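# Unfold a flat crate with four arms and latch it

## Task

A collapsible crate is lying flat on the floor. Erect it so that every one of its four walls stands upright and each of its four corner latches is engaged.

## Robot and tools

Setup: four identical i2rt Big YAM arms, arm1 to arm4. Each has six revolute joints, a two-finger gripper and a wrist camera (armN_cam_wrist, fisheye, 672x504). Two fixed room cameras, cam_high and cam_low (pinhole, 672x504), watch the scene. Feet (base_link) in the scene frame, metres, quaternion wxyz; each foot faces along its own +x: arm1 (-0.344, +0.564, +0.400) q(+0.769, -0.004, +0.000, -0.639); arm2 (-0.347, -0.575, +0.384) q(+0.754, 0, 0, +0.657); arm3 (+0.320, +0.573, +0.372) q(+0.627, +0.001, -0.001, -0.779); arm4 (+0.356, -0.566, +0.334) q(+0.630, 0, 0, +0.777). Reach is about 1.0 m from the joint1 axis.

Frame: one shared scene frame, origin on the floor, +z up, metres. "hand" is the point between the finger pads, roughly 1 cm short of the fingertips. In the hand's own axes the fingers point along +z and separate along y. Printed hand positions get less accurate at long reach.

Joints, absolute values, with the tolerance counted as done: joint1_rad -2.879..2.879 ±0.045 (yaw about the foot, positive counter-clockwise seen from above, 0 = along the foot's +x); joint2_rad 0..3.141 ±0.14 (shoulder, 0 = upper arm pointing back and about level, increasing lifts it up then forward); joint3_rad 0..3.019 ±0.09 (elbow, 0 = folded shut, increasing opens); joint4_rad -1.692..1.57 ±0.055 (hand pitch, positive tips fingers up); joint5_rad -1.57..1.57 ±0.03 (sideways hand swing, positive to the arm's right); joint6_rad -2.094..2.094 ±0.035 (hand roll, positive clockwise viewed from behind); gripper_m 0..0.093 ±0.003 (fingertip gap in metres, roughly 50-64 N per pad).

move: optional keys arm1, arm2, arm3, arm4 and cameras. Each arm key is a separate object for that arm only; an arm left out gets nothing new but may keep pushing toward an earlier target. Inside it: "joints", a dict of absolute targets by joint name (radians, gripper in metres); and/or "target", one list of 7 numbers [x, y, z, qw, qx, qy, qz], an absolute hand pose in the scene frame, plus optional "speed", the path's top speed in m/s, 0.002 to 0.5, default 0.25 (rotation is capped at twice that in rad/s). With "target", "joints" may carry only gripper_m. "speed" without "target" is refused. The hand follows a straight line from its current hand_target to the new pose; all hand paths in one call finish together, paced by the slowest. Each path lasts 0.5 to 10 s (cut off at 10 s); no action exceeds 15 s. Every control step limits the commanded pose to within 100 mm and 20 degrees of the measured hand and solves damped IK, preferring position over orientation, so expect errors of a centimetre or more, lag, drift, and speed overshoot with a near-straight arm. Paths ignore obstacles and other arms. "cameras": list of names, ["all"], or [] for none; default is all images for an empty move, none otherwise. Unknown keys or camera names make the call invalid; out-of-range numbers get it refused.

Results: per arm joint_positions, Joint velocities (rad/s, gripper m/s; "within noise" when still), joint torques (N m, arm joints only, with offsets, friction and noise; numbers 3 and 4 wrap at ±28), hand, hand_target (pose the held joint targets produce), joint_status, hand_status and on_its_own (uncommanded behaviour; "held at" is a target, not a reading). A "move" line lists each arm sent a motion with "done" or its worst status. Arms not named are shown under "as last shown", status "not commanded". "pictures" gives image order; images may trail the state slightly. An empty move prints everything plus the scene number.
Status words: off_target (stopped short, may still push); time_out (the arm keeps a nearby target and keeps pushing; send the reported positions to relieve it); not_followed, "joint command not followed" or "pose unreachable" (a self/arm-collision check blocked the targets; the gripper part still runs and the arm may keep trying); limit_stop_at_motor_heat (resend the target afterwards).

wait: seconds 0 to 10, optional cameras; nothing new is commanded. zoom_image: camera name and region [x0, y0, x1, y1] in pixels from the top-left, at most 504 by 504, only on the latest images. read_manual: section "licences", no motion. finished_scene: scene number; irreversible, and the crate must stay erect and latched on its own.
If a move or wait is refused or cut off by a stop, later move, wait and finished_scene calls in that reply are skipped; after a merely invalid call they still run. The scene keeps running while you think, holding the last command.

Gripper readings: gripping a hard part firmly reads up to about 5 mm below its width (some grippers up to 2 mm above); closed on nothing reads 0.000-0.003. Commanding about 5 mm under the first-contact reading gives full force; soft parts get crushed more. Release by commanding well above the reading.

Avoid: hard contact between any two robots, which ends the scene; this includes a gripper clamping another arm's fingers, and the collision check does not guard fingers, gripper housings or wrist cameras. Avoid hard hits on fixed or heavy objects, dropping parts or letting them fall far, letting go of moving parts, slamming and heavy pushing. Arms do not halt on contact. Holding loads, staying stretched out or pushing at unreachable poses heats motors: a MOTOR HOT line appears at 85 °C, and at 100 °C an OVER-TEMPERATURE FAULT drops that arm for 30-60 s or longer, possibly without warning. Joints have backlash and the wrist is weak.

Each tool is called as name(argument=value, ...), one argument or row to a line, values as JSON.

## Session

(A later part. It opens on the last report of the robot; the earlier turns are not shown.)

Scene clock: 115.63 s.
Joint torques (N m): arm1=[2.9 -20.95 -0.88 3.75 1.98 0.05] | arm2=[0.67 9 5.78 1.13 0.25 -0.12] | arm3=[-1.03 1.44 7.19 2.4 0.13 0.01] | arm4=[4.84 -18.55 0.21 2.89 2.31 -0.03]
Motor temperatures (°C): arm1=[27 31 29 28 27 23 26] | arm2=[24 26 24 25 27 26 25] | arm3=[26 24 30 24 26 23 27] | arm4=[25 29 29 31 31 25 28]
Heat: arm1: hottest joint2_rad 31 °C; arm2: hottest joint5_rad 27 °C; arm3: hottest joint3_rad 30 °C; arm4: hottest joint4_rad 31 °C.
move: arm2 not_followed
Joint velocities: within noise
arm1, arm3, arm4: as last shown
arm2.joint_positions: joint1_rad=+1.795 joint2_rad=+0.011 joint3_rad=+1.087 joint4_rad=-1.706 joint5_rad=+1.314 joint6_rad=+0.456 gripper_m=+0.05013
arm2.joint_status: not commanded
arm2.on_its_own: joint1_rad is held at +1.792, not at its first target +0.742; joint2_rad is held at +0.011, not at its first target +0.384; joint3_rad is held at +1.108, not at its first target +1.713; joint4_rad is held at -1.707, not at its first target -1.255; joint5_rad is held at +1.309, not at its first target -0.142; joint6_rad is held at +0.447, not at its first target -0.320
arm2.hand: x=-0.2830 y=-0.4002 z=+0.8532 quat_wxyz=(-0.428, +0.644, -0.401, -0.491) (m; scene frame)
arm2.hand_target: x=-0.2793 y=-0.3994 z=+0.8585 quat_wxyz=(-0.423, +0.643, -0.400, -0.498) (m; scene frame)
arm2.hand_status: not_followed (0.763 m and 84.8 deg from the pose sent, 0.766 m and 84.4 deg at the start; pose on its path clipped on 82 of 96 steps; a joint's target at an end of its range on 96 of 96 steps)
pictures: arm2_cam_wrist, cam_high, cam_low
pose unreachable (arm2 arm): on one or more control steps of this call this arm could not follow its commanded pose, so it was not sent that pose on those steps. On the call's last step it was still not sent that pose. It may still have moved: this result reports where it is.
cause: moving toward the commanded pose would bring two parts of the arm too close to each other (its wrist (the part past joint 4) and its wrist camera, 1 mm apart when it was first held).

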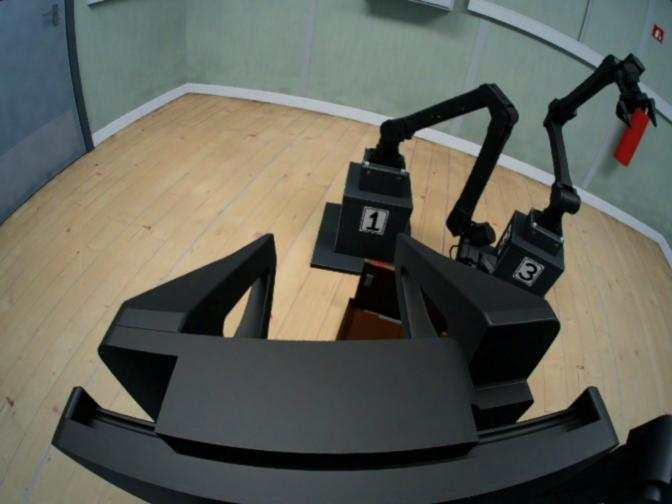

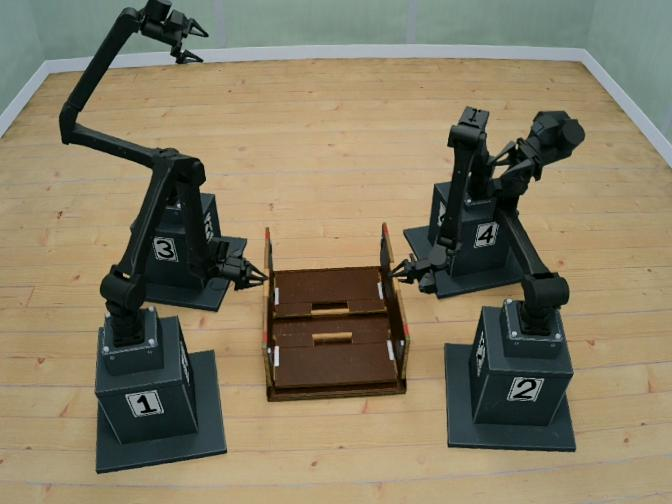

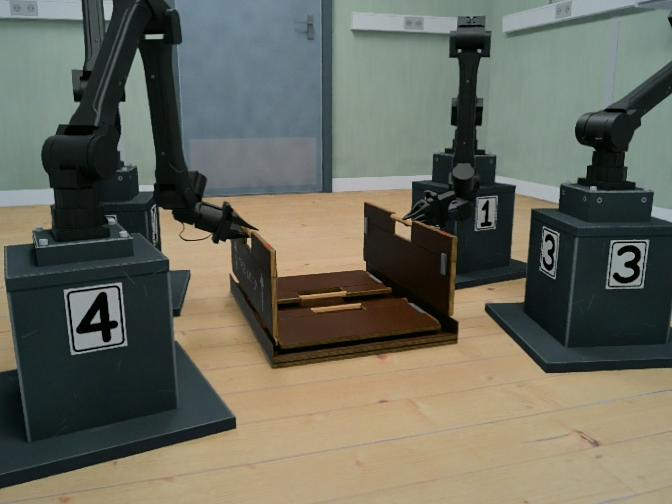

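move(
  arm2={"joints":{"joint1_rad":-0.3,"joint2_rad":0.9,"joint3_rad":1.3,"joint4_rad":-1.4,"joint5_rad":0,"joint6_rad":-0.45}},
)

move(
  arm2={"target":[-0.07,-0.02,0.4,0,0.7071,-0.7071,0]},
)

move(
  arm2={"target":[-0.07,0.015,0.25,0,0.7071,-0.7071,0]},
  cameras=["arm2_cam_wrist","cam_high","cam_low"],
)

Scene clock: 120.30 s.
Joint torques (N m): arm1=[2.78 -20.48 -0.8 3.86 1.99 0.08] | arm2=[-0.79 -6.01 9.02 1.42 -0.14 -0.11] | arm3=[-0.5 1.9 7.24 2.28 0.11 0.01] | arm4=[4.84 -18.49 0.21 2.89 2.31 -0.03]
Motor temperatures (°C): arm1=[27 31 29 28 28 23 26] | arm2=[24 26 24 25 27 26 25] | arm3=[26 24 30 24 26 23 27] | arm4=[25 29 28 31 32 25 28]
Heat: arm1: hottest joint2_rad 31 °C; arm2: hottest joint5_rad 27 °C; arm3: hottest joint3_rad 30 °C; arm4: hottest joint5_rad 32 °C.
move: arm2 done
Joint velocities: within noise
arm1.joint_positions: joint1_rad=+0.861 joint2_rad=+2.413 joint3_rad=+0.788 joint4_rad=+0.960 joint5_rad=+0.959 joint6_rad=-1.015 gripper_m=+0.01671
arm1.joint_status: not commanded
arm1.hand: x=-0.0135 y=+0.2062 z=+0.2432 quat_wxyz=(+0.012, -0.001, -0.821, +0.571) (m; scene frame)
arm1.hand_target: x=-0.0042 y=+0.2134 z=+0.2637 quat_wxyz=(+0.000, -0.006, -0.808, +0.589) (m; scene frame)
arm1.hand_status: not commanded
arm2.joint_positions: joint1_rad=-0.302 joint2_rad=+0.924 joint3_rad=+1.277 joint4_rad=-1.410 joint5_rad=+0.010 joint6_rad=-0.443 gripper_m=+0.05013
arm2.joint_status: all done
arm2.hand: x=-0.2056 y=-0.2792 z=+0.7740 quat_wxyz=(-0.241, +0.684, -0.683, -0.081) (m; scene frame)
arm2.hand_target: x=-0.2036 y=-0.2799 z=+0.7908 quat_wxyz=(-0.262, +0.680, -0.678, -0.088) (m; scene frame)
arm2.hand_status: not commanded
arm3, arm4: as last shown
pictures: none

Scene clock: 123.20 s.
Joint torques (N m): arm1=[2.67 -20.66 -0.9 3.79 2 0] | arm2=[-0.85 -22.24 9.39 -0.1 -0.15 -0.13] | arm3=[-0.62 1.9 7.2 2.28 0.11 0.01] | arm4=[4.89 -18.55 0.2 2.88 2.32 -0.03]
Motor temperatures (°C): arm1=[27 31 29 28 28 23 26] | arm2=[24 26 25 25 27 26 25] | arm3=[26 24 30 24 26 23 27] | arm4=[25 29 28 31 33 25 28]
Heat: arm1: hottest joint2_rad 31 °C; arm2: hottest joint5_rad 27 °C; arm3: hottest joint3_rad 30 °C; arm4: hottest joint5_rad 33 °C.
move: arm2 off_target
Joint velocities: within noise
arm1, arm3, arm4: as last shown
arm2.joint_positions: joint1_rad=-0.310 joint2_rad=+2.094 joint3_rad=+1.611 joint4_rad=-1.124 joint5_rad=+0.001 joint6_rad=-0.449 gripper_m=+0.05013
arm2.joint_status: not commanded
arm2.hand: x=-0.0874 y=-0.0347 z=+0.3837 quat_wxyz=(+0.016, +0.708, -0.706, +0.006) (m; scene frame)
arm2.hand_target: x=-0.0765 y=-0.0223 z=+0.3997 quat_wxyz=(+0.000, +0.708, -0.706, -0.001) (m; scene frame)
arm2.hand_status: off_target (0.028 m and 2.0 deg from the pose sent, 0.475 m and 29.5 deg at the start)
pictures: none

Scene clock: 124.77 s.
Joint torques (N m): arm1=[2.32 -20.31 -0.84 3.73 1.94 0.05] | arm2=[0.67 -24.7 8.27 0.58 -0.11 0.07] | arm3=[-0.15 1.79 7.28 2.3 0.14 0] | arm4=[4.89 -18.55 0.21 2.88 2.31 -0.03]
Motor temperatures (°C): arm1=[27 31 29 28 28 23 26] | arm2=[24 26 25 25 27 26 25] | arm3=[26 24 30 24 26 23 27] | arm4=[25 29 28 31 33 25 28]
Heat: arm1: hottest joint2_rad 31 °C; arm2: hottest joint5_rad 27 °C; arm3: hottest joint3_rad 30 °C; arm4: hottest joint5_rad 33 °C.
move: arm2 off_target
Joint velocities: within noise
arm1, arm4: as last shown
arm2.joint_positions: joint1_rad=-0.310 joint2_rad=+2.389 joint3_rad=+1.705 joint4_rad=-0.943 joint5_rad=+0.001 joint6_rad=-0.447 gripper_m=+0.05013
arm2.joint_status: not commanded
arm2.hand: x=-0.0754 y=-0.0098 z=+0.2353 quat_wxyz=(+0.026, +0.707, -0.706, +0.010) (m; scene frame)
arm2.hand_target: x=-0.0709 y=+0.0130 z=+0.2507 quat_wxyz=(+0.000, +0.707, -0.707, +0.000) (m; scene frame)
arm2.hand_status: off_target (0.029 m and 3.2 deg from the pose sent, 0.144 m and 2.0 deg at the start)
arm3.joint_positions: joint1_rad=+0.368 joint2_rad=+0.508 joint3_rad=+1.375 joint4_rad=-1.360 joint5_rad=-0.070 joint6_rad=+0.635 gripper_m=+0.09396
arm3.joint_status: not commanded
arm3.hand: x=+0.3593 y=+0.3880 z=+0.9196 quat_wxyz=(-0.486, -0.725, -0.459, +0.167) (m; scene frame)
arm3.hand_target: x=+0.3588 y=+0.3913 z=+0.9281 quat_wxyz=(-0.494, -0.720, -0.456, +0.170) (m; scene frame)
arm3.hand_status: not commanded
pictures: arm2_cam_wrist, cam_high, cam_low

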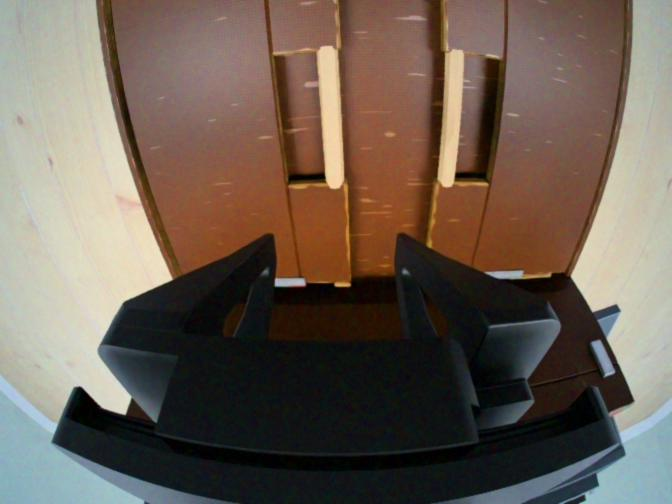

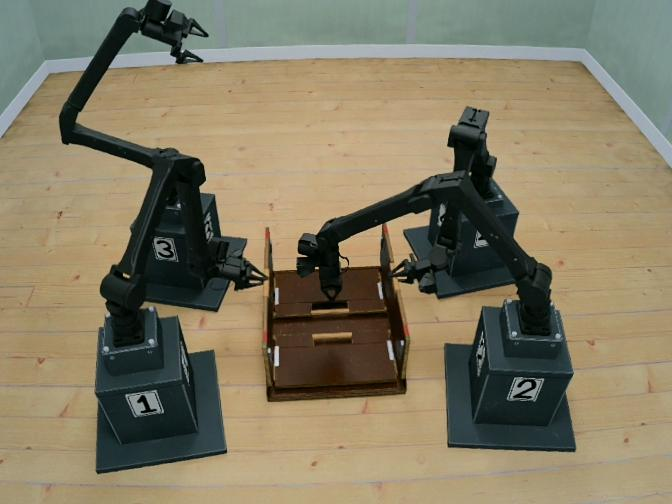

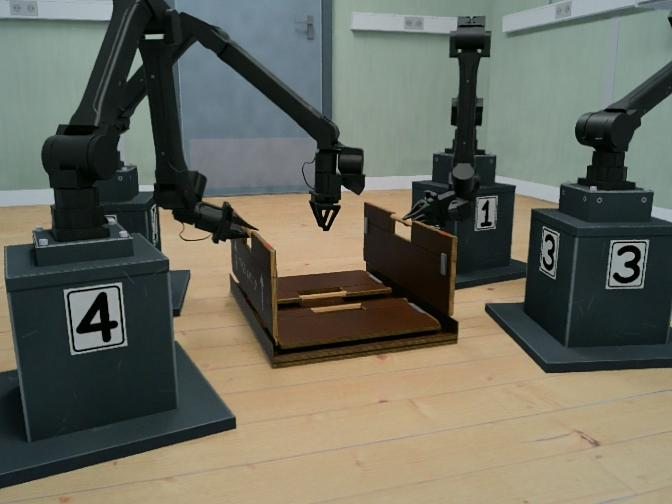

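move(
  arm2={"target":[-0.072,0.027,0.105,0,0.7071,-0.7071,0],"speed":0.15},
  cameras=["arm2_cam_wrist"],
)

Scene clock: 129.17 s.
Joint torques (N m): arm1=[2.67 -20.48 -0.81 3.84 1.95 0.06] | arm2=[0.32 -24.76 7.5 0.62 -0.09 0.07] | arm3=[-0.73 2.02 7.25 2.19 0.15 0] | arm4=[4.84 -18.55 0.21 2.89 2.31 -0.02]
Motor temperatures (°C): arm1=[27 31 29 28 28 23 26] | arm2=[24 27 25 25 27 26 25] | arm3=[26 24 30 24 26 23 27] | arm4=[25 30 28 31 34 25 28]
Heat: arm1: hottest joint2_rad 31 °C; arm2: hottest joint2_rad 27 °C; arm3: hottest joint3_rad 30 °C; arm4: hottest joint5_rad 34 °C.
move: arm2 off_target
Joint velocities: within noise
arm1, arm3, arm4: as last shown
arm2.joint_positions: joint1_rad=-0.304 joint2_rad=+2.671 joint3_rad=+1.854 joint4_rad=-0.792 joint5_rad=+0.001 joint6_rad=-0.443 gripper_m=+0.05013
arm2.joint_status: not commanded
arm2.hand: x=-0.0724 y=+0.0054 z=+0.0997 quat_wxyz=(+0.018, +0.708, -0.706, +0.007) (m; scene frame)
arm2.hand_target: x=-0.0699 y=+0.0242 z=+0.1048 quat_wxyz=(+0.000, +0.708, -0.706, +0.000) (m; scene frame)
arm2.hand_status: off_target (0.022 m and 2.2 deg from the pose sent, 0.135 m and 3.2 deg at the start)
pictures: arm2_cam_wrist

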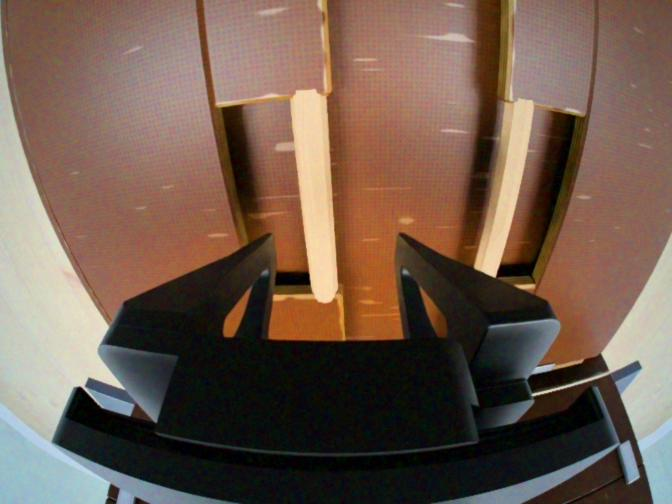

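move(
  arm2={"target":[-0.084,0.027,0.06,0,0.7071,-0.7071,0],"speed":0.1},
  cameras=["arm2_cam_wrist","cam_low"],
)

zoom_image(
  camera="cam_low",
  region=[260, 210, 400, 330],
)

Scene clock: 131.80 s.
Joint torques (N m): arm1=[2.37 -20.01 -0.9 3.71 2 0.06] | arm2=[0.44 -24.82 7.16 0.68 -0.07 0.07] | arm3=[-0.67 1.9 7.08 2.37 0.14 -0.03] | arm4=[4.84 -18.55 0.2 2.89 2.31 -0.03]
Motor temperatures (°C): arm1=[27 31 29 28 28 23 26] | arm2=[24 27 25 25 27 26 25] | arm3=[26 24 30 24 26 23 27] | arm4=[25 30 28 31 34 25 28]
Heat: arm1: hottest joint2_rad 31 °C; arm2: hottest joint2_rad 27 °C; arm3: hottest joint3_rad 30 °C; arm4: hottest joint5_rad 34 °C.
move: arm2 off_target
Joint velocities: within noise
arm1, arm3, arm4: as last shown
arm2.joint_positions: joint1_rad=-0.275 joint2_rad=+2.763 joint3_rad=+1.898 joint4_rad=-0.749 joint5_rad=+0.001 joint6_rad=-0.420 gripper_m=+0.05013
arm2.joint_status: not commanded
arm2.hand: x=-0.0918 y=+0.0076 z=+0.0533 quat_wxyz=(+0.020, +0.710, -0.704, +0.008) (m; scene frame)
arm2.hand_target: x=-0.0868 y=+0.0273 z=+0.0608 quat_wxyz=(+0.000, +0.709, -0.705, +0.000) (m; scene frame)
arm2.hand_status: off_target (0.022 m and 2.5 deg from the pose sent, 0.047 m and 2.2 deg at the start)
pictures: arm2_cam_wrist, cam_low

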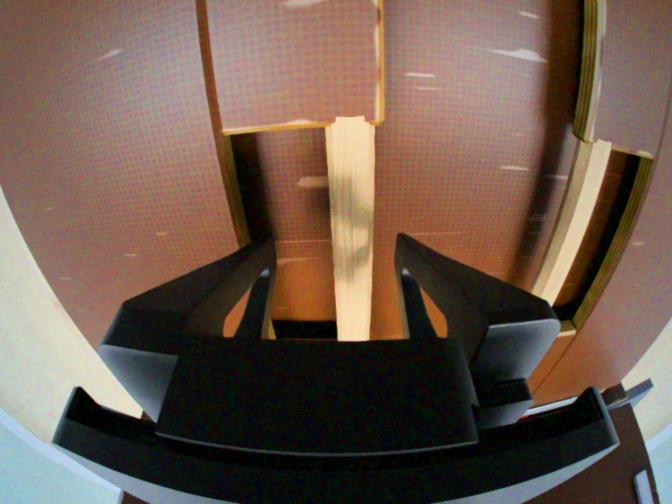

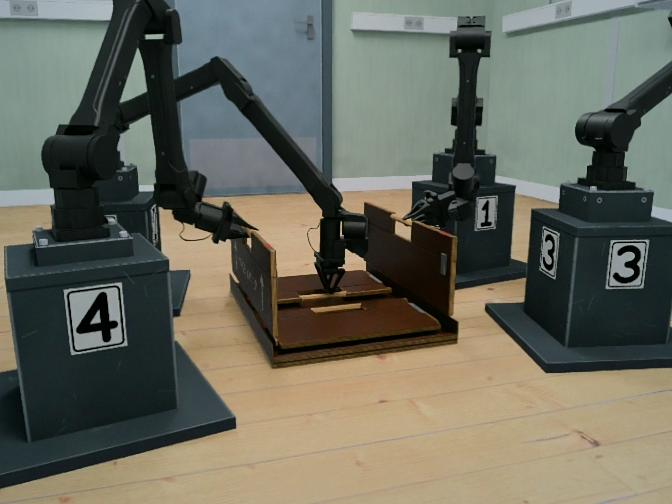

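Scaled by 3.600 from the camera's 672x504 image, which has a finer 960x720 frame.

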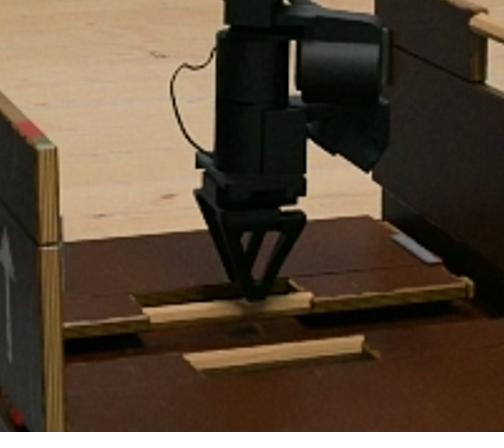

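move(
  arm2={"target":[-0.077,0.027,0.041,0,0.7071,-0.7071,0],"speed":0.06},
  cameras=["arm2_cam_wrist","cam_low"],
)

zoom_image(
  camera="cam_low",
  region=[260, 210, 400, 330],
)

Scene clock: 134.17 s.
Joint torques (N m): arm1=[1.96 -20.37 -0.76 3.77 1.97 0.03] | arm2=[-0.79 -24.82 7.34 0.58 -0.07 -0.04] | arm3=[-0.67 1.96 7.27 2.33 0.12 -0.02] | arm4=[4.84 -18.55 0.21 2.89 2.31 -0.03]
Motor temperatures (°C): arm1=[27 31 29 28 28 23 26] | arm2=[24 28 25 25 27 26 25] | arm3=[26 24 30 24 26 23 27] | arm4=[25 30 28 31 35 25 28]
Heat: arm1: hottest joint2_rad 31 °C; arm2: hottest joint2_rad 28 °C; arm3: hottest joint3_rad 30 °C; arm4: hottest joint5_rad 35 °C.
move: arm2 off_target
Joint velocities: within noise
arm1, arm3, arm4: as last shown
arm2.joint_positions: joint1_rad=-0.275 joint2_rad=+2.808 joint3_rad=+1.949 joint4_rad=-0.746 joint5_rad=+0.001 joint6_rad=-0.420 gripper_m=+0.05013
arm2.joint_status: not commanded
arm2.hand: x=-0.0890 y=+0.0141 z=+0.0379 quat_wxyz=(+0.015, +0.710, -0.704, +0.007) (m; scene frame)
arm2.hand_target: x=-0.0774 y=+0.0274 z=+0.0416 quat_wxyz=(-0.001, +0.707, -0.707, +0.000) (m; scene frame)
arm2.hand_status: off_target (0.018 m and 2.0 deg from the pose sent, 0.027 m and 2.5 deg at the start)
pictures: arm2_cam_wrist, cam_low

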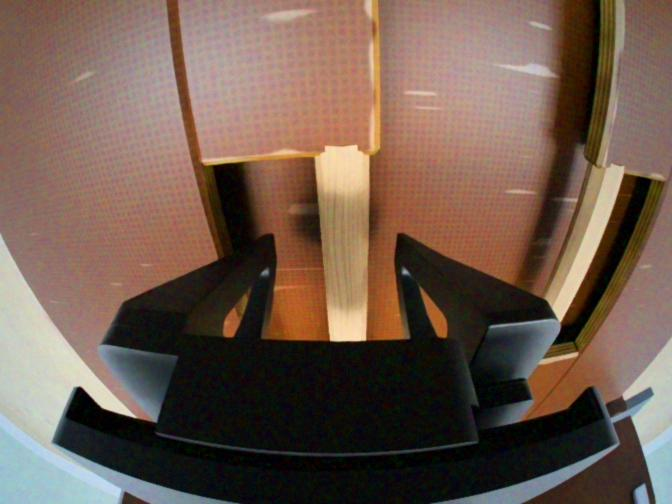

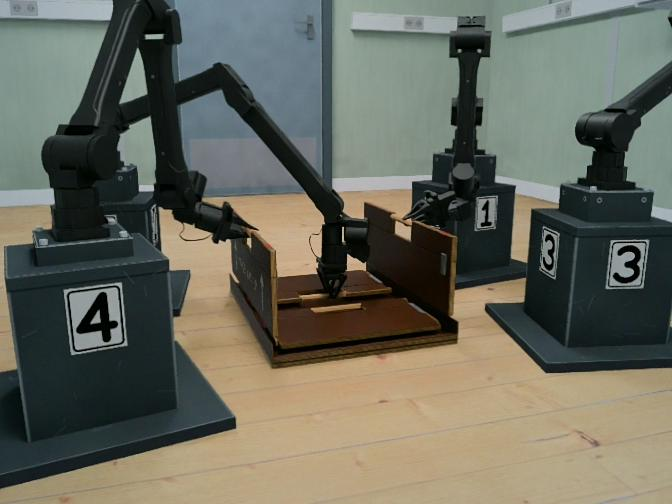

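Scaled by 3.600 from the camera's 672x504 image, which has a finer 960x720 frame.

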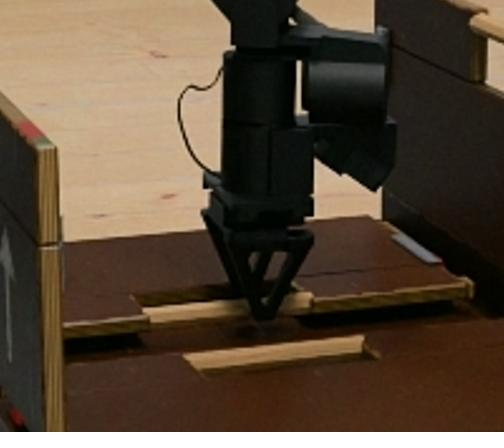

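move(
  arm2={"joints":{"gripper_m":0.01}},
  cameras=["arm2_cam_wrist"],
)

Scene clock: 135.60 s.
Joint torques (N m): arm1=[2.61 -20.89 -0.81 3.74 2.01 0.06] | arm2=[-0.79 -24.94 7.12 0.47 -0.17 0.06] | arm3=[-0.97 1.85 7.21 2.28 0.13 -0.01] | arm4=[4.78 -18.55 0.2 2.89 2.31 -0.03]
Motor temperatures (°C): arm1=[27 31 29 28 28 23 26] | arm2=[24 28 25 25 27 26 25] | arm3=[26 24 30 24 26 23 27] | arm4=[25 30 28 31 35 25 28]
Heat: arm1: hottest joint2_rad 31 °C; arm2: hottest joint2_rad 28 °C; arm3: hottest joint3_rad 30 °C; arm4: hottest joint5_rad 35 °C.
move: arm2 off_target
Joint velocities: within noise
arm1, arm3: as last shown
arm2.joint_positions: joint1_rad=-0.279 joint2_rad=+2.809 joint3_rad=+1.950 joint4_rad=-0.743 joint5_rad=+0.004 joint6_rad=-0.427 gripper_m=+0.01681
arm2.joint_status: gripper_m off_target (ended at +0.01684, target +0.01000)
arm2.hand: x=-0.0854 y=+0.0135 z=+0.0373 quat_wxyz=(+0.014, +0.711, -0.703, +0.007) (m; scene frame)
arm2.hand_target: x=-0.0749 y=+0.0254 z=+0.0409 quat_wxyz=(+0.000, +0.706, -0.709, +0.000) (m; scene frame)
arm2.hand_status: not commanded
arm4.joint_positions: joint1_rad=+0.860 joint2_rad=+2.211 joint3_rad=+0.796 joint4_rad=+0.739 joint5_rad=+0.965 joint6_rad=-0.990 gripper_m=+0.01604
arm4.joint_status: not commanded
arm4.hand: x=-0.0099 y=-0.2008 z=+0.2423 quat_wxyz=(-0.567, +0.823, -0.003, +0.003) (m; scene frame)
arm4.hand_target: x=-0.0109 y=-0.2160 z=+0.2624 quat_wxyz=(-0.588, +0.809, -0.002, +0.005) (m; scene frame)
arm4.hand_status: not commanded
pictures: arm2_cam_wrist

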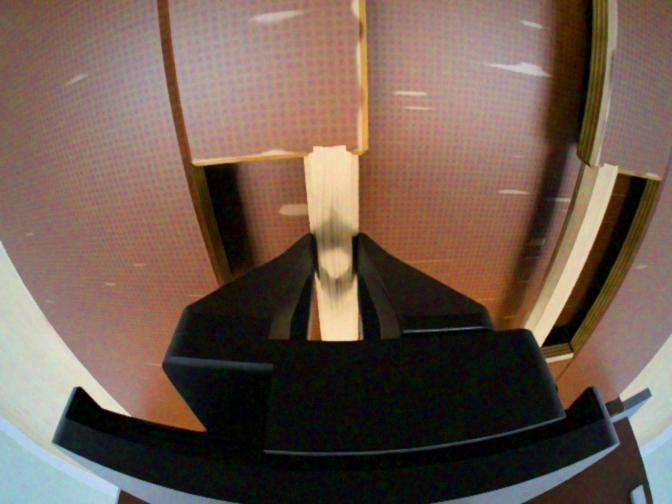

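move(
  arm2={"target":[-0.089,0.026,0.122,-0.0923,0.7010,-0.7010,0.0923],"speed":0.1},
)

move(
  arm2={"target":[-0.114,0.026,0.172,-0.2126,0.6744,-0.6744,0.2126],"speed":0.1},
  cameras=["arm2_cam_wrist","cam_high","cam_low"],
)

Scene clock: 139.70 s.
Joint torques (N m): arm1=[2.43 -20.66 -0.77 3.88 1.97 0.07] | arm2=[0.67 -28.98 4.26 0.25 0.34 0.22] | arm3=[-0.32 1.73 7.16 2.28 0.1 0.01] | arm4=[4.89 -18.55 0.2 2.88 2.31 -0.03]
Motor temperatures (°C): arm1=[27 31 29 28 28 23 26] | arm2=[24 28 25 25 27 26 25] | arm3=[26 24 30 24 26 23 27] | arm4=[25 30 28 31 35 25 28]
Heat: arm1: hottest joint2_rad 31 °C; arm2: hottest joint2_rad 28 °C; arm3: hottest joint3_rad 30 °C; arm4: hottest joint5_rad 35 °C.
move: arm2 off_target
Joint velocities: within noise
arm1, arm3, arm4: as last shown
arm2.joint_positions: joint1_rad=-0.207 joint2_rad=+2.653 joint3_rad=+1.752 joint4_rad=-0.613 joint5_rad=+0.234 joint6_rad=-0.371 gripper_m=+0.01679
arm2.joint_status: not commanded
arm2.hand: x=-0.0926 y=+0.0133 z=+0.0907 quat_wxyz=(-0.075, +0.709, -0.695, +0.094) (m; scene frame)
arm2.hand_target: x=-0.0916 y=+0.0302 z=+0.1215 quat_wxyz=(-0.095, +0.703, -0.700, +0.087) (m; scene frame)
arm2.hand_status: off_target (0.034 m and 2.3 deg from the pose sent, 0.086 m and 15.6 deg at the start)
pictures: none

Scene clock: 142.03 s.
Joint torques (N m): arm1=[2.37 -20.66 -0.85 3.73 2 0.1] | arm2=[0.26 -26.75 4.37 0.69 1.4 0.13] | arm3=[-0.67 1.9 7.3 2.25 0.14 0.01] | arm4=[4.84 -18.55 0.21 2.89 2.31 -0.03]
Motor temperatures (°C): arm1=[27 31 29 28 28 23 26] | arm2=[24 28 25 25 28 26 25] | arm3=[26 24 30 24 26 23 27] | arm4=[25 30 28 31 36 25 28]
Heat: arm1: hottest joint2_rad 31 °C; arm2: hottest joint2_rad 28 °C; arm3: hottest joint3_rad 30 °C; arm4: hottest joint5_rad 36 °C.
move: arm2 off_target
Joint velocities: within noise
arm1.joint_positions: joint1_rad=+0.861 joint2_rad=+2.413 joint3_rad=+0.788 joint4_rad=+0.960 joint5_rad=+0.959 joint6_rad=-1.015 gripper_m=+0.01671
arm1.joint_status: not commanded
arm1.hand: x=-0.0135 y=+0.2062 z=+0.2432 quat_wxyz=(+0.012, -0.001, -0.821, +0.571) (m; scene frame)
arm1.hand_target: x=-0.0042 y=+0.2134 z=+0.2637 quat_wxyz=(+0.000, -0.006, -0.808, +0.589) (m; scene frame)
arm1.hand_status: not commanded
arm2.joint_positions: joint1_rad=-0.085 joint2_rad=+2.541 joint3_rad=+1.613 joint4_rad=-0.542 joint5_rad=+0.570 joint6_rad=-0.272 gripper_m=+0.01676
arm2.joint_status: not commanded
arm2.hand: x=-0.1178 y=+0.0129 z=+0.1479 quat_wxyz=(-0.186, +0.685, -0.670, +0.216) (m; scene frame)
arm2.hand_target: x=-0.1142 y=+0.0244 z=+0.1712 quat_wxyz=(-0.209, +0.676, -0.673, +0.216) (m; scene frame)
arm2.hand_status: off_target (0.028 m and 3.4 deg from the pose sent, 0.085 m and 21.3 deg at the start)
arm3, arm4: as last shown
pictures: arm2_cam_wrist, cam_high, cam_low

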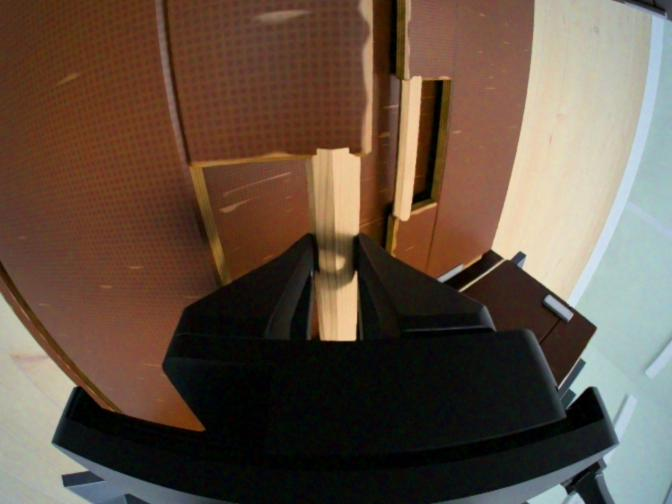

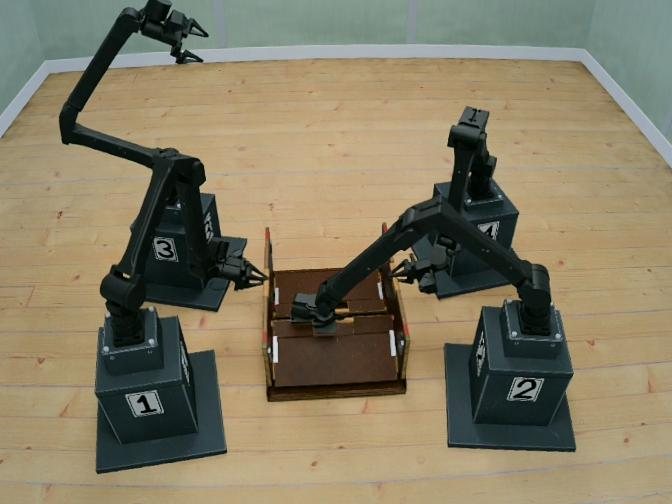

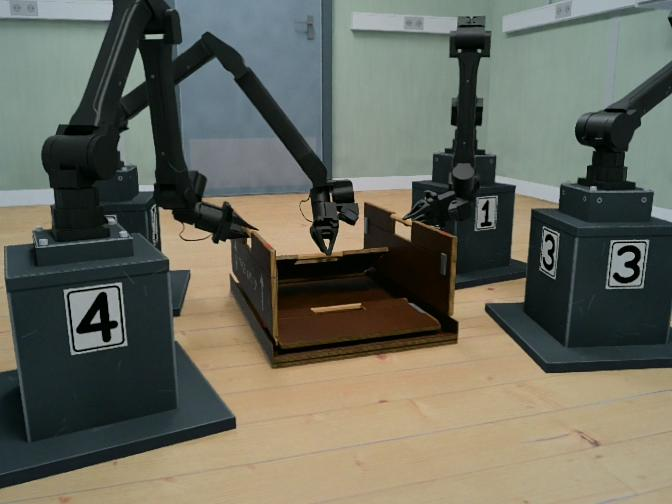

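move(
  arm2={"target":[-0.168,0.024,0.227,-0.2988,0.6409,-0.6409,0.2988],"speed":0.1},
)

move(
  arm2={"target":[-0.230,0.022,0.257,-0.3536,0.6124,-0.6124,0.3536],"speed":0.1},
  cameras=["arm2_cam_wrist","cam_high","cam_low"],
)

Scene clock: 146.20 s.
Joint torques (N m): arm1=[1.85 -21.07 -0.88 3.75 1.97 0.04] | arm2=[0.67 -26.87 4.6 -0.28 1.11 0.22] | arm3=[-0.26 1.67 7.1 2.26 0.16 0.01] | arm4=[4.84 -18.55 0.2 2.91 2.32 -0.02]
Motor temperatures (°C): arm1=[27 31 29 28 28 23 26] | arm2=[24 28 25 25 28 26 25] | arm3=[26 24 30 24 26 23 27] | arm4=[25 30 28 31 36 25 28]
Heat: arm1: hottest joint2_rad 31 °C; arm2: hottest joint2_rad 28 °C; arm3: hottest joint3_rad 30 °C; arm4: hottest joint5_rad 36 °C.
move: arm2 off_target
Joint velocities: within noise
arm1, arm3, arm4: as last shown
arm2.joint_positions: joint1_rad=+0.046 joint2_rad=+2.484 joint3_rad=+1.548 joint4_rad=-0.576 joint5_rad=+0.857 joint6_rad=-0.130 gripper_m=+0.01673
arm2.joint_status: not commanded
arm2.hand: x=-0.1608 y=+0.0114 z=+0.1975 quat_wxyz=(-0.281, +0.647, -0.639, +0.307) (m; scene frame)
arm2.hand_target: x=-0.1633 y=+0.0229 z=+0.2255 quat_wxyz=(-0.298, +0.638, -0.643, +0.301) (m; scene frame)
arm2.hand_status: off_target (0.033 m and 2.4 deg from the pose sent, 0.094 m and 17.2 deg at the start)
pictures: none

Scene clock: 147.90 s.
Joint torques (N m): arm1=[2.26 -20.31 -0.8 3.69 1.76 0.04] | arm2=[1.49 -25.88 5.85 -1.03 0.48 0.28] | arm3=[-0.21 1.9 7.23 2.36 0.14 0] | arm4=[4.78 -18.43 0.38 2.81 2.27 -0.03]
Motor temperatures (°C): arm1=[27 31 29 28 28 23 26] | arm2=[24 29 25 25 28 26 25] | arm3=[26 24 30 24 26 23 27] | arm4=[25 30 28 31 36 25 28]
Heat: arm1: hottest joint2_rad 31 °C; arm2: hottest joint2_rad 29 °C; arm3: hottest joint3_rad 30 °C; arm4: hottest joint5_rad 36 °C.
move: arm2 off_target
Joint velocities: within noise
arm1.joint_positions: joint1_rad=+0.861 joint2_rad=+2.416 joint3_rad=+0.792 joint4_rad=+0.960 joint5_rad=+0.964 joint6_rad=-1.015 gripper_m=+0.01670
arm1.joint_status: not commanded
arm1.hand: x=-0.0136 y=+0.2058 z=+0.2426 quat_wxyz=(+0.014, -0.002, -0.820, +0.572) (m; scene frame)
arm1.hand_target: x=-0.0031 y=+0.2129 z=+0.2635 quat_wxyz=(-0.001, -0.006, -0.808, +0.589) (m; scene frame)
arm1.hand_status: not commanded
arm2.joint_positions: joint1_rad=+0.172 joint2_rad=+2.478 joint3_rad=+1.567 joint4_rad=-0.769 joint5_rad=+1.048 joint6_rad=+0.091 gripper_m=+0.01674
arm2.joint_status: not commanded
arm2.hand: x=-0.2158 y=+0.0084 z=+0.2330 quat_wxyz=(-0.344, +0.614, -0.609, +0.366) (m; scene frame)
arm2.hand_target: x=-0.2259 y=+0.0231 z=+0.2570 quat_wxyz=(-0.356, +0.609, -0.615, +0.352) (m; scene frame)
arm2.hand_status: off_target (0.031 m and 1.8 deg from the pose sent, 0.092 m and 11.1 deg at the start)
arm3.joint_positions: joint1_rad=+0.368 joint2_rad=+0.508 joint3_rad=+1.375 joint4_rad=-1.360 joint5_rad=-0.070 joint6_rad=+0.635 gripper_m=+0.09396
arm3.joint_status: not commanded
arm3.hand: x=+0.3593 y=+0.3880 z=+0.9196 quat_wxyz=(-0.486, -0.725, -0.459, +0.167) (m; scene frame)
arm3.hand_target: x=+0.3588 y=+0.3913 z=+0.9281 quat_wxyz=(-0.494, -0.720, -0.456, +0.170) (m; scene frame)
arm3.hand_status: not commanded
arm4.joint_positions: joint1_rad=+0.861 joint2_rad=+2.211 joint3_rad=+0.793 joint4_rad=+0.741 joint5_rad=+0.965 joint6_rad=-0.990 gripper_m=+0.01603
arm4.joint_status: not commanded
arm4.hand: x=-0.0093 y=-0.2020 z=+0.2419 quat_wxyz=(-0.567, +0.824, -0.002, +0.003) (m; scene frame)
arm4.hand_target: x=-0.0108 y=-0.2163 z=+0.2621 quat_wxyz=(-0.587, +0.810, -0.001, +0.005) (m; scene frame)
arm4.hand_status: not commanded
pictures: arm2_cam_wrist, cam_high, cam_low

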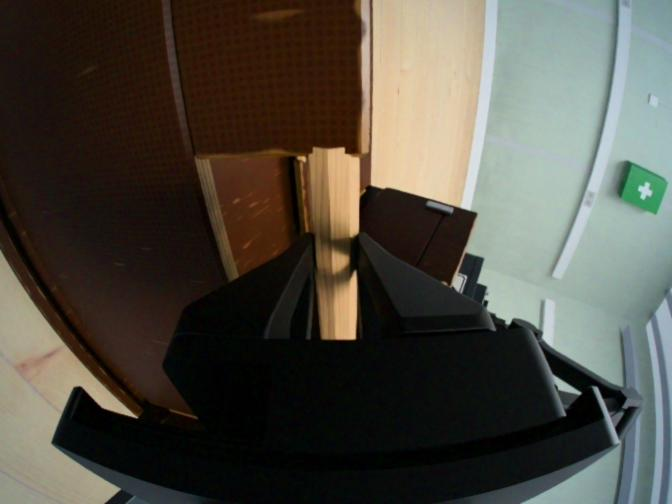

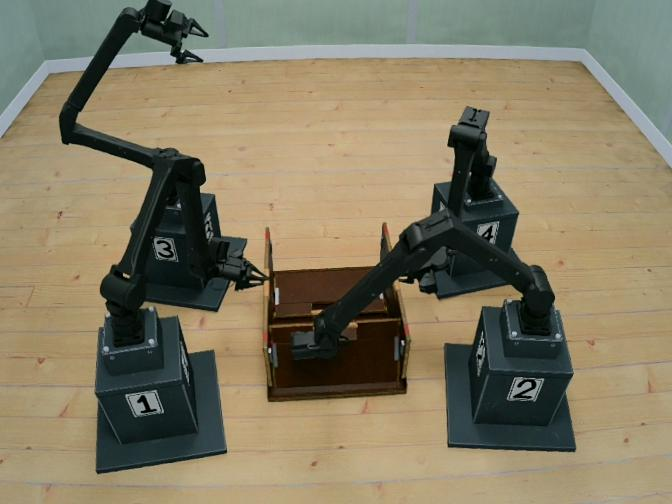

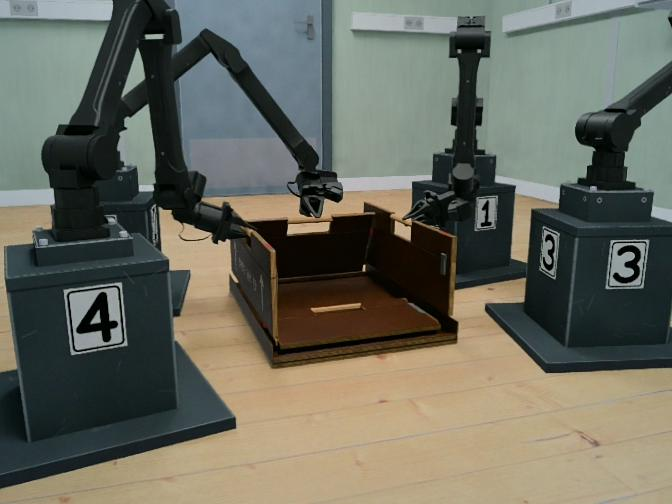

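move(
  arm2={"target":[-0.277,0.022,0.266,-0.3663,0.6048,-0.6048,0.3663],"speed":0.08},
  cameras=["arm2_cam_wrist","cam_high","cam_low"],
)

zoom_image(
  camera="cam_high",
  region=[210, 210, 430, 420],
)

zoom_image(
  camera="cam_low",
  region=[220, 170, 470, 370],
)

Scene clock: 150.73 s.
Joint torques (N m): arm1=[2.55 -20.84 -0.92 3.89 1.77 0.08] | arm2=[1.73 -24.76 6.67 -0.92 0.72 0.39] | arm3=[-0.26 1.67 7.12 2.33 0.14 0.04] | arm4=[4.72 -18.55 0.38 2.81 2.26 -0.02]
Motor temperatures (°C): arm1=[27 31 29 28 28 23 26] | arm2=[24 29 25 25 28 26 25] | arm3=[26 24 30 24 26 23 27] | arm4=[25 30 27 31 37 25 28]
Heat: arm1: hottest joint2_rad 31 °C; arm2: hottest joint2_rad 29 °C; arm3: hottest joint3_rad 30 °C; arm4: hottest joint5_rad 37 °C.
move: arm2 off_target
Joint velocities: within noise
arm1, arm3: as last shown
arm2.joint_positions: joint1_rad=+0.257 joint2_rad=+2.489 joint3_rad=+1.624 joint4_rad=-0.989 joint5_rad=+1.067 joint6_rad=+0.268 gripper_m=+0.01648
arm2.joint_status: not commanded
arm2.hand: x=-0.2634 y=+0.0068 z=+0.2486 quat_wxyz=(-0.351, +0.611, -0.598, +0.381) (m; scene frame)
arm2.hand_target: x=-0.2770 y=+0.0218 z=+0.2661 quat_wxyz=(-0.366, +0.606, -0.604, +0.367) (m; scene frame)
arm2.hand_status: off_target (0.027 m and 2.7 deg from the pose sent, 0.071 m and 2.8 deg at the start)
arm4.joint_positions: joint1_rad=+0.861 joint2_rad=+2.211 joint3_rad=+0.793 joint4_rad=+0.741 joint5_rad=+0.967 joint6_rad=-0.990 gripper_m=+0.01603
arm4.joint_status: not commanded
arm4.hand: x=-0.0090 y=-0.2020 z=+0.2421 quat_wxyz=(-0.567, +0.823, -0.002, +0.004) (m; scene frame)
arm4.hand_target: x=-0.0106 y=-0.2162 z=+0.2623 quat_wxyz=(-0.587, +0.809, -0.002, +0.005) (m; scene frame)
arm4.hand_status: not commanded
pictures: arm2_cam_wrist, cam_high, cam_low

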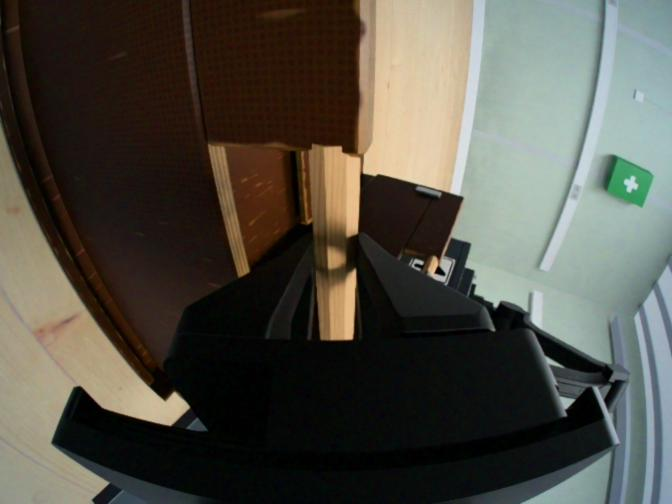

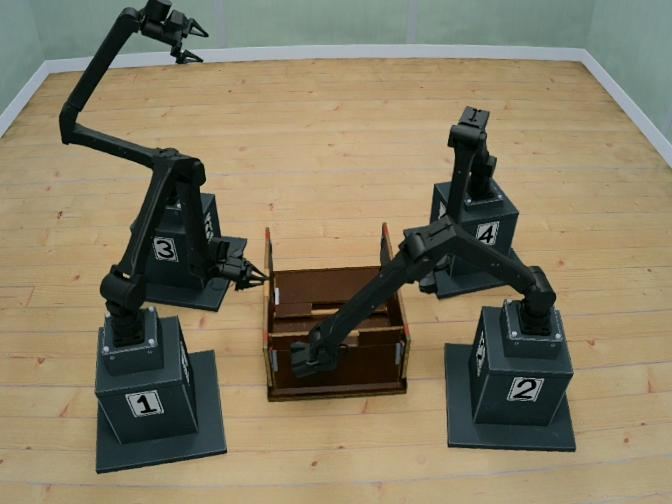

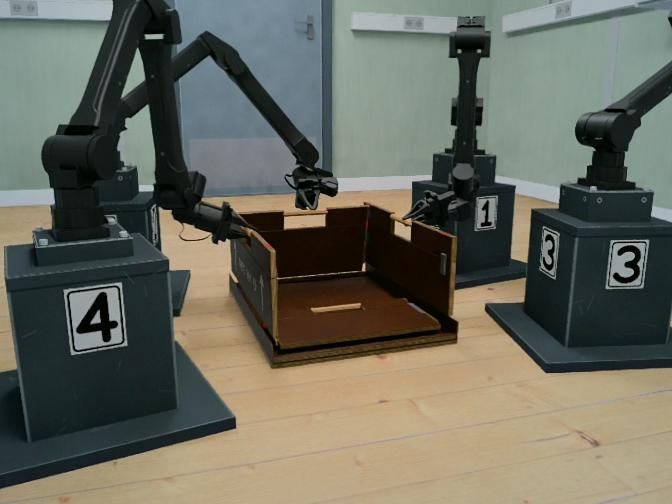

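Scaled by 2.291 from the camera's 672x504 image, which has a finer 960x720 frame.

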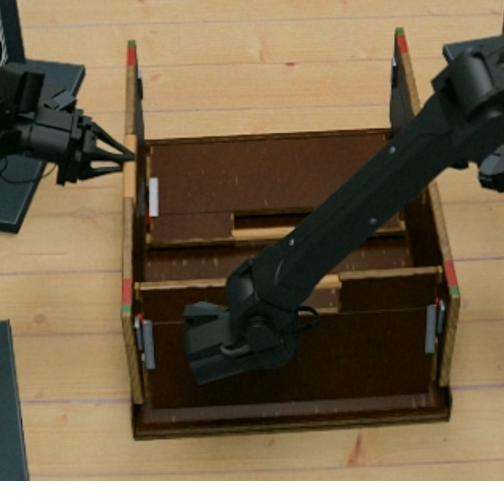

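Scaled by 2.016 from the camera's 672x504 image, which has a finer 960x720 frame.

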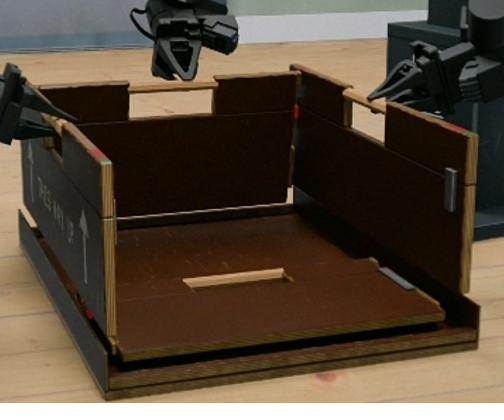

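move(
  arm2={"target":[-0.31,0.022,0.262,-0.3799,0.5964,-0.5964,0.3799],"speed":0.06},
  cameras=["cam_high","cam_low"],
)

zoom_image(
  camera="cam_high",
  region=[240, 300, 430, 420],
)

zoom_image(
  camera="cam_low",
  region=[220, 170, 470, 370],
)

Scene clock: 153.67 s.
Joint torques (N m): arm1=[2.55 -20.72 -0.77 3.84 1.77 0.02] | arm2=[4.48 -24.18 6.91 -0.91 0.22 0.48] | arm3=[-0.97 1.67 7.3 2.41 0.15 0] | arm4=[4.72 -18.49 0.39 2.81 2.25 -0.03]
Motor temperatures (°C): arm1=[27 32 29 28 28 23 26] | arm2=[24 29 25 25 28 26 25] | arm3=[26 24 30 24 26 23 27] | arm4=[25 30 27 31 37 25 28]
Heat: arm1: hottest joint2_rad 32 °C; arm2: hottest joint2_rad 29 °C; arm3: hottest joint3_rad 30 °C; arm4: hottest joint5_rad 37 °C.
move: arm2 off_target
Joint velocities: within noise
arm1, arm3, arm4: as last shown
arm2.joint_positions: joint1_rad=+0.285 joint2_rad=+2.538 joint3_rad=+1.697 joint4_rad=-1.147 joint5_rad=+1.104 joint6_rad=+0.409 gripper_m=+0.01647
arm2.joint_status: not commanded
arm2.hand: x=-0.2763 y=+0.0071 z=+0.2501 quat_wxyz=(-0.363, +0.594, -0.594, +0.403) (m; scene frame)
arm2.hand_target: x=-0.3089 y=+0.0216 z=+0.2624 quat_wxyz=(-0.381, +0.596, -0.596, +0.379) (m; scene frame)
arm2.hand_status: off_target (0.039 m and 3.3 deg from the pose sent, 0.051 m and 3.8 deg at the start)
pictures: cam_high, cam_low

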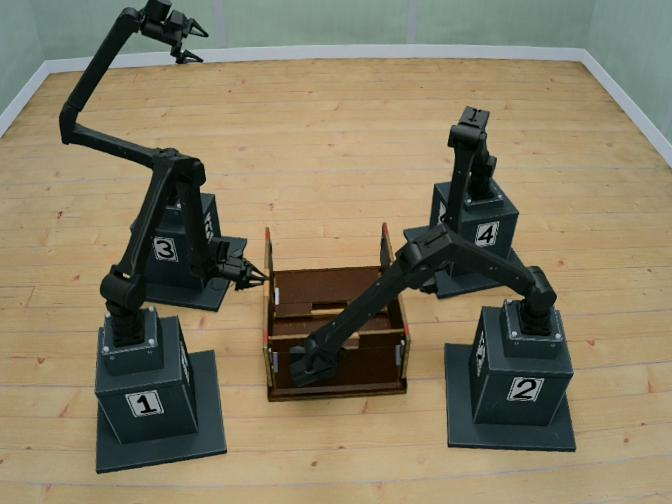

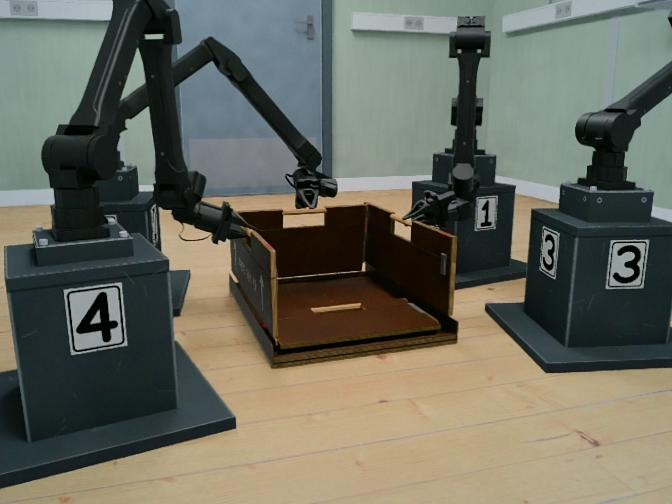

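Scaled by 2.653 from the camera's 672x504 image, which has a finer 960x720 frame.

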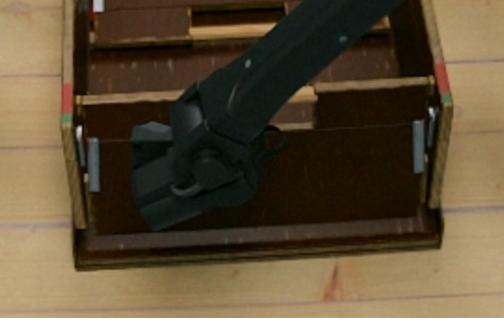

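Scaled by 2.016 from the camera's 672x504 image, which has a finer 960x720 frame.

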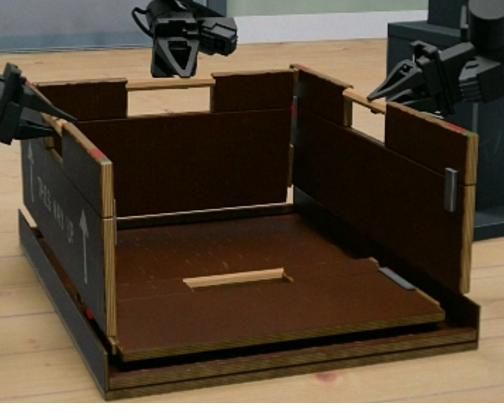

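move(
  arm2={"target":[-0.335,0.02,0.25,-0.3799,0.5964,-0.5964,0.3799],"speed":0.06},
  cameras=["cam_high","cam_low"],
)

zoom_image(
  camera="cam_high",
  region=[240, 300, 430, 420],
)

zoom_image(
  camera="cam_low",
  region=[220, 170, 470, 370],
)

Scene clock: 156.50 s.
Joint torques (N m): arm1=[2.02 -20.89 -1.09 3.84 1.78 0.01] | arm2=[3.43 -23 7.35 -0.31 -0.39 0.25] | arm3=[-0.79 1.26 7.32 2.26 0.11 0.02] | arm4=[4.72 -18.49 0.38 2.8 2.25 -0.03]
Motor temperatures (°C): arm1=[27 32 29 28 28 23 26] | arm2=[24 29 25 25 28 26 25] | arm3=[26 24 30 24 26 23 27] | arm4=[25 30 27 31 37 25 28]
Heat: arm1: hottest joint2_rad 32 °C; arm2: hottest joint2_rad 29 °C; arm3: hottest joint3_rad 30 °C; arm4: hottest joint5_rad 37 °C.
move: arm2 off_target
Joint velocities: within noise
arm1.joint_positions: joint1_rad=+0.861 joint2_rad=+2.416 joint3_rad=+0.792 joint4_rad=+0.960 joint5_rad=+0.965 joint6_rad=-1.015 gripper_m=+0.01670
arm1.joint_status: not commanded
arm1.hand: x=-0.0138 y=+0.2057 z=+0.2427 quat_wxyz=(+0.015, -0.002, -0.820, +0.572) (m; scene frame)
arm1.hand_target: x=-0.0033 y=+0.2129 z=+0.2636 quat_wxyz=(+0.000, -0.007, -0.808, +0.590) (m; scene frame)
arm1.hand_status: not commanded
arm2.joint_positions: joint1_rad=+0.339 joint2_rad=+2.561 joint3_rad=+1.736 joint4_rad=-1.251 joint5_rad=+1.102 joint6_rad=+0.504 gripper_m=+0.01635
arm2.joint_status: not commanded
arm2.hand: x=-0.3068 y=+0.0057 z=+0.2518 quat_wxyz=(-0.371, +0.594, -0.587, +0.406) (m; scene frame)
arm2.hand_target: x=-0.3342 y=+0.0185 z=+0.2514 quat_wxyz=(-0.381, +0.597, -0.594, +0.382) (m; scene frame)
arm2.hand_status: off_target (0.032 m and 3.3 deg from the pose sent, 0.060 m and 3.3 deg at the start)
arm3, arm4: as last shown
arm4.hand_target: x=-0.0106 y=-0.2162 z=+0.2622 quat_wxyz=(-0.587, +0.809, -0.002, +0.005) (m; scene frame)
pictures: cam_high, cam_low

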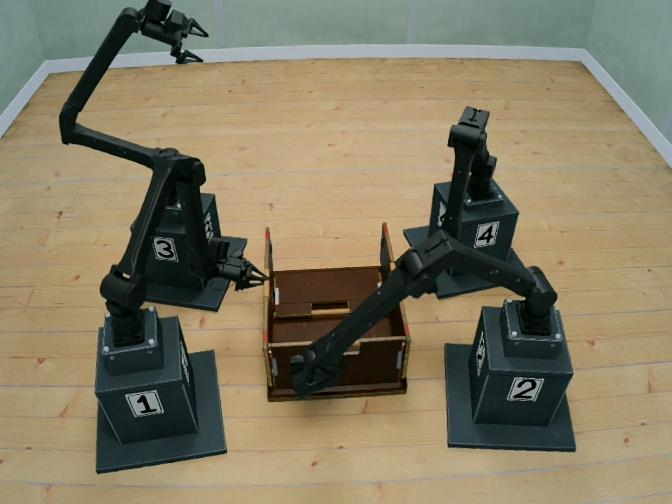

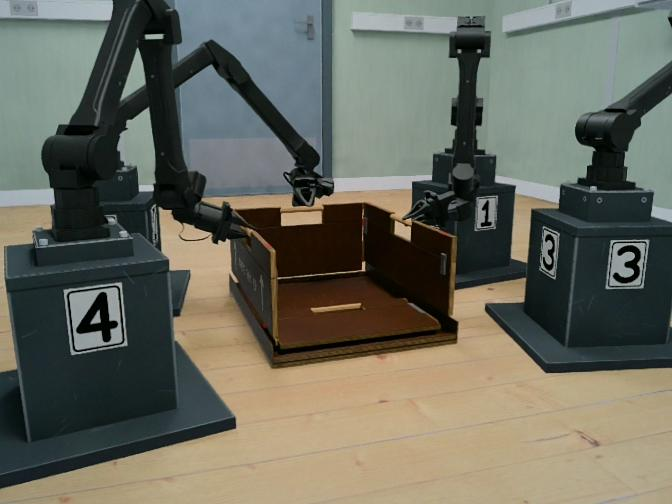

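Scaled by 2.653 from the camera's 672x504 image, which has a finer 960x720 frame.

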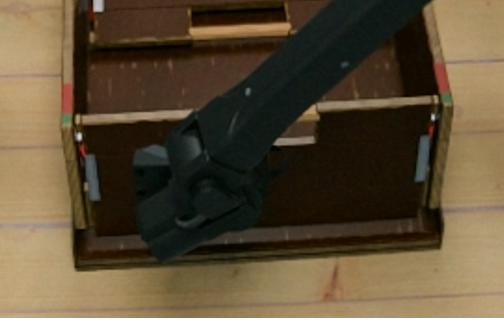

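Scaled by 2.016 from the camera's 672x504 image, which has a finer 960x720 frame.

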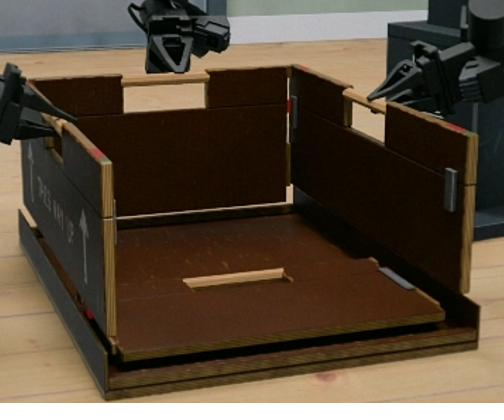

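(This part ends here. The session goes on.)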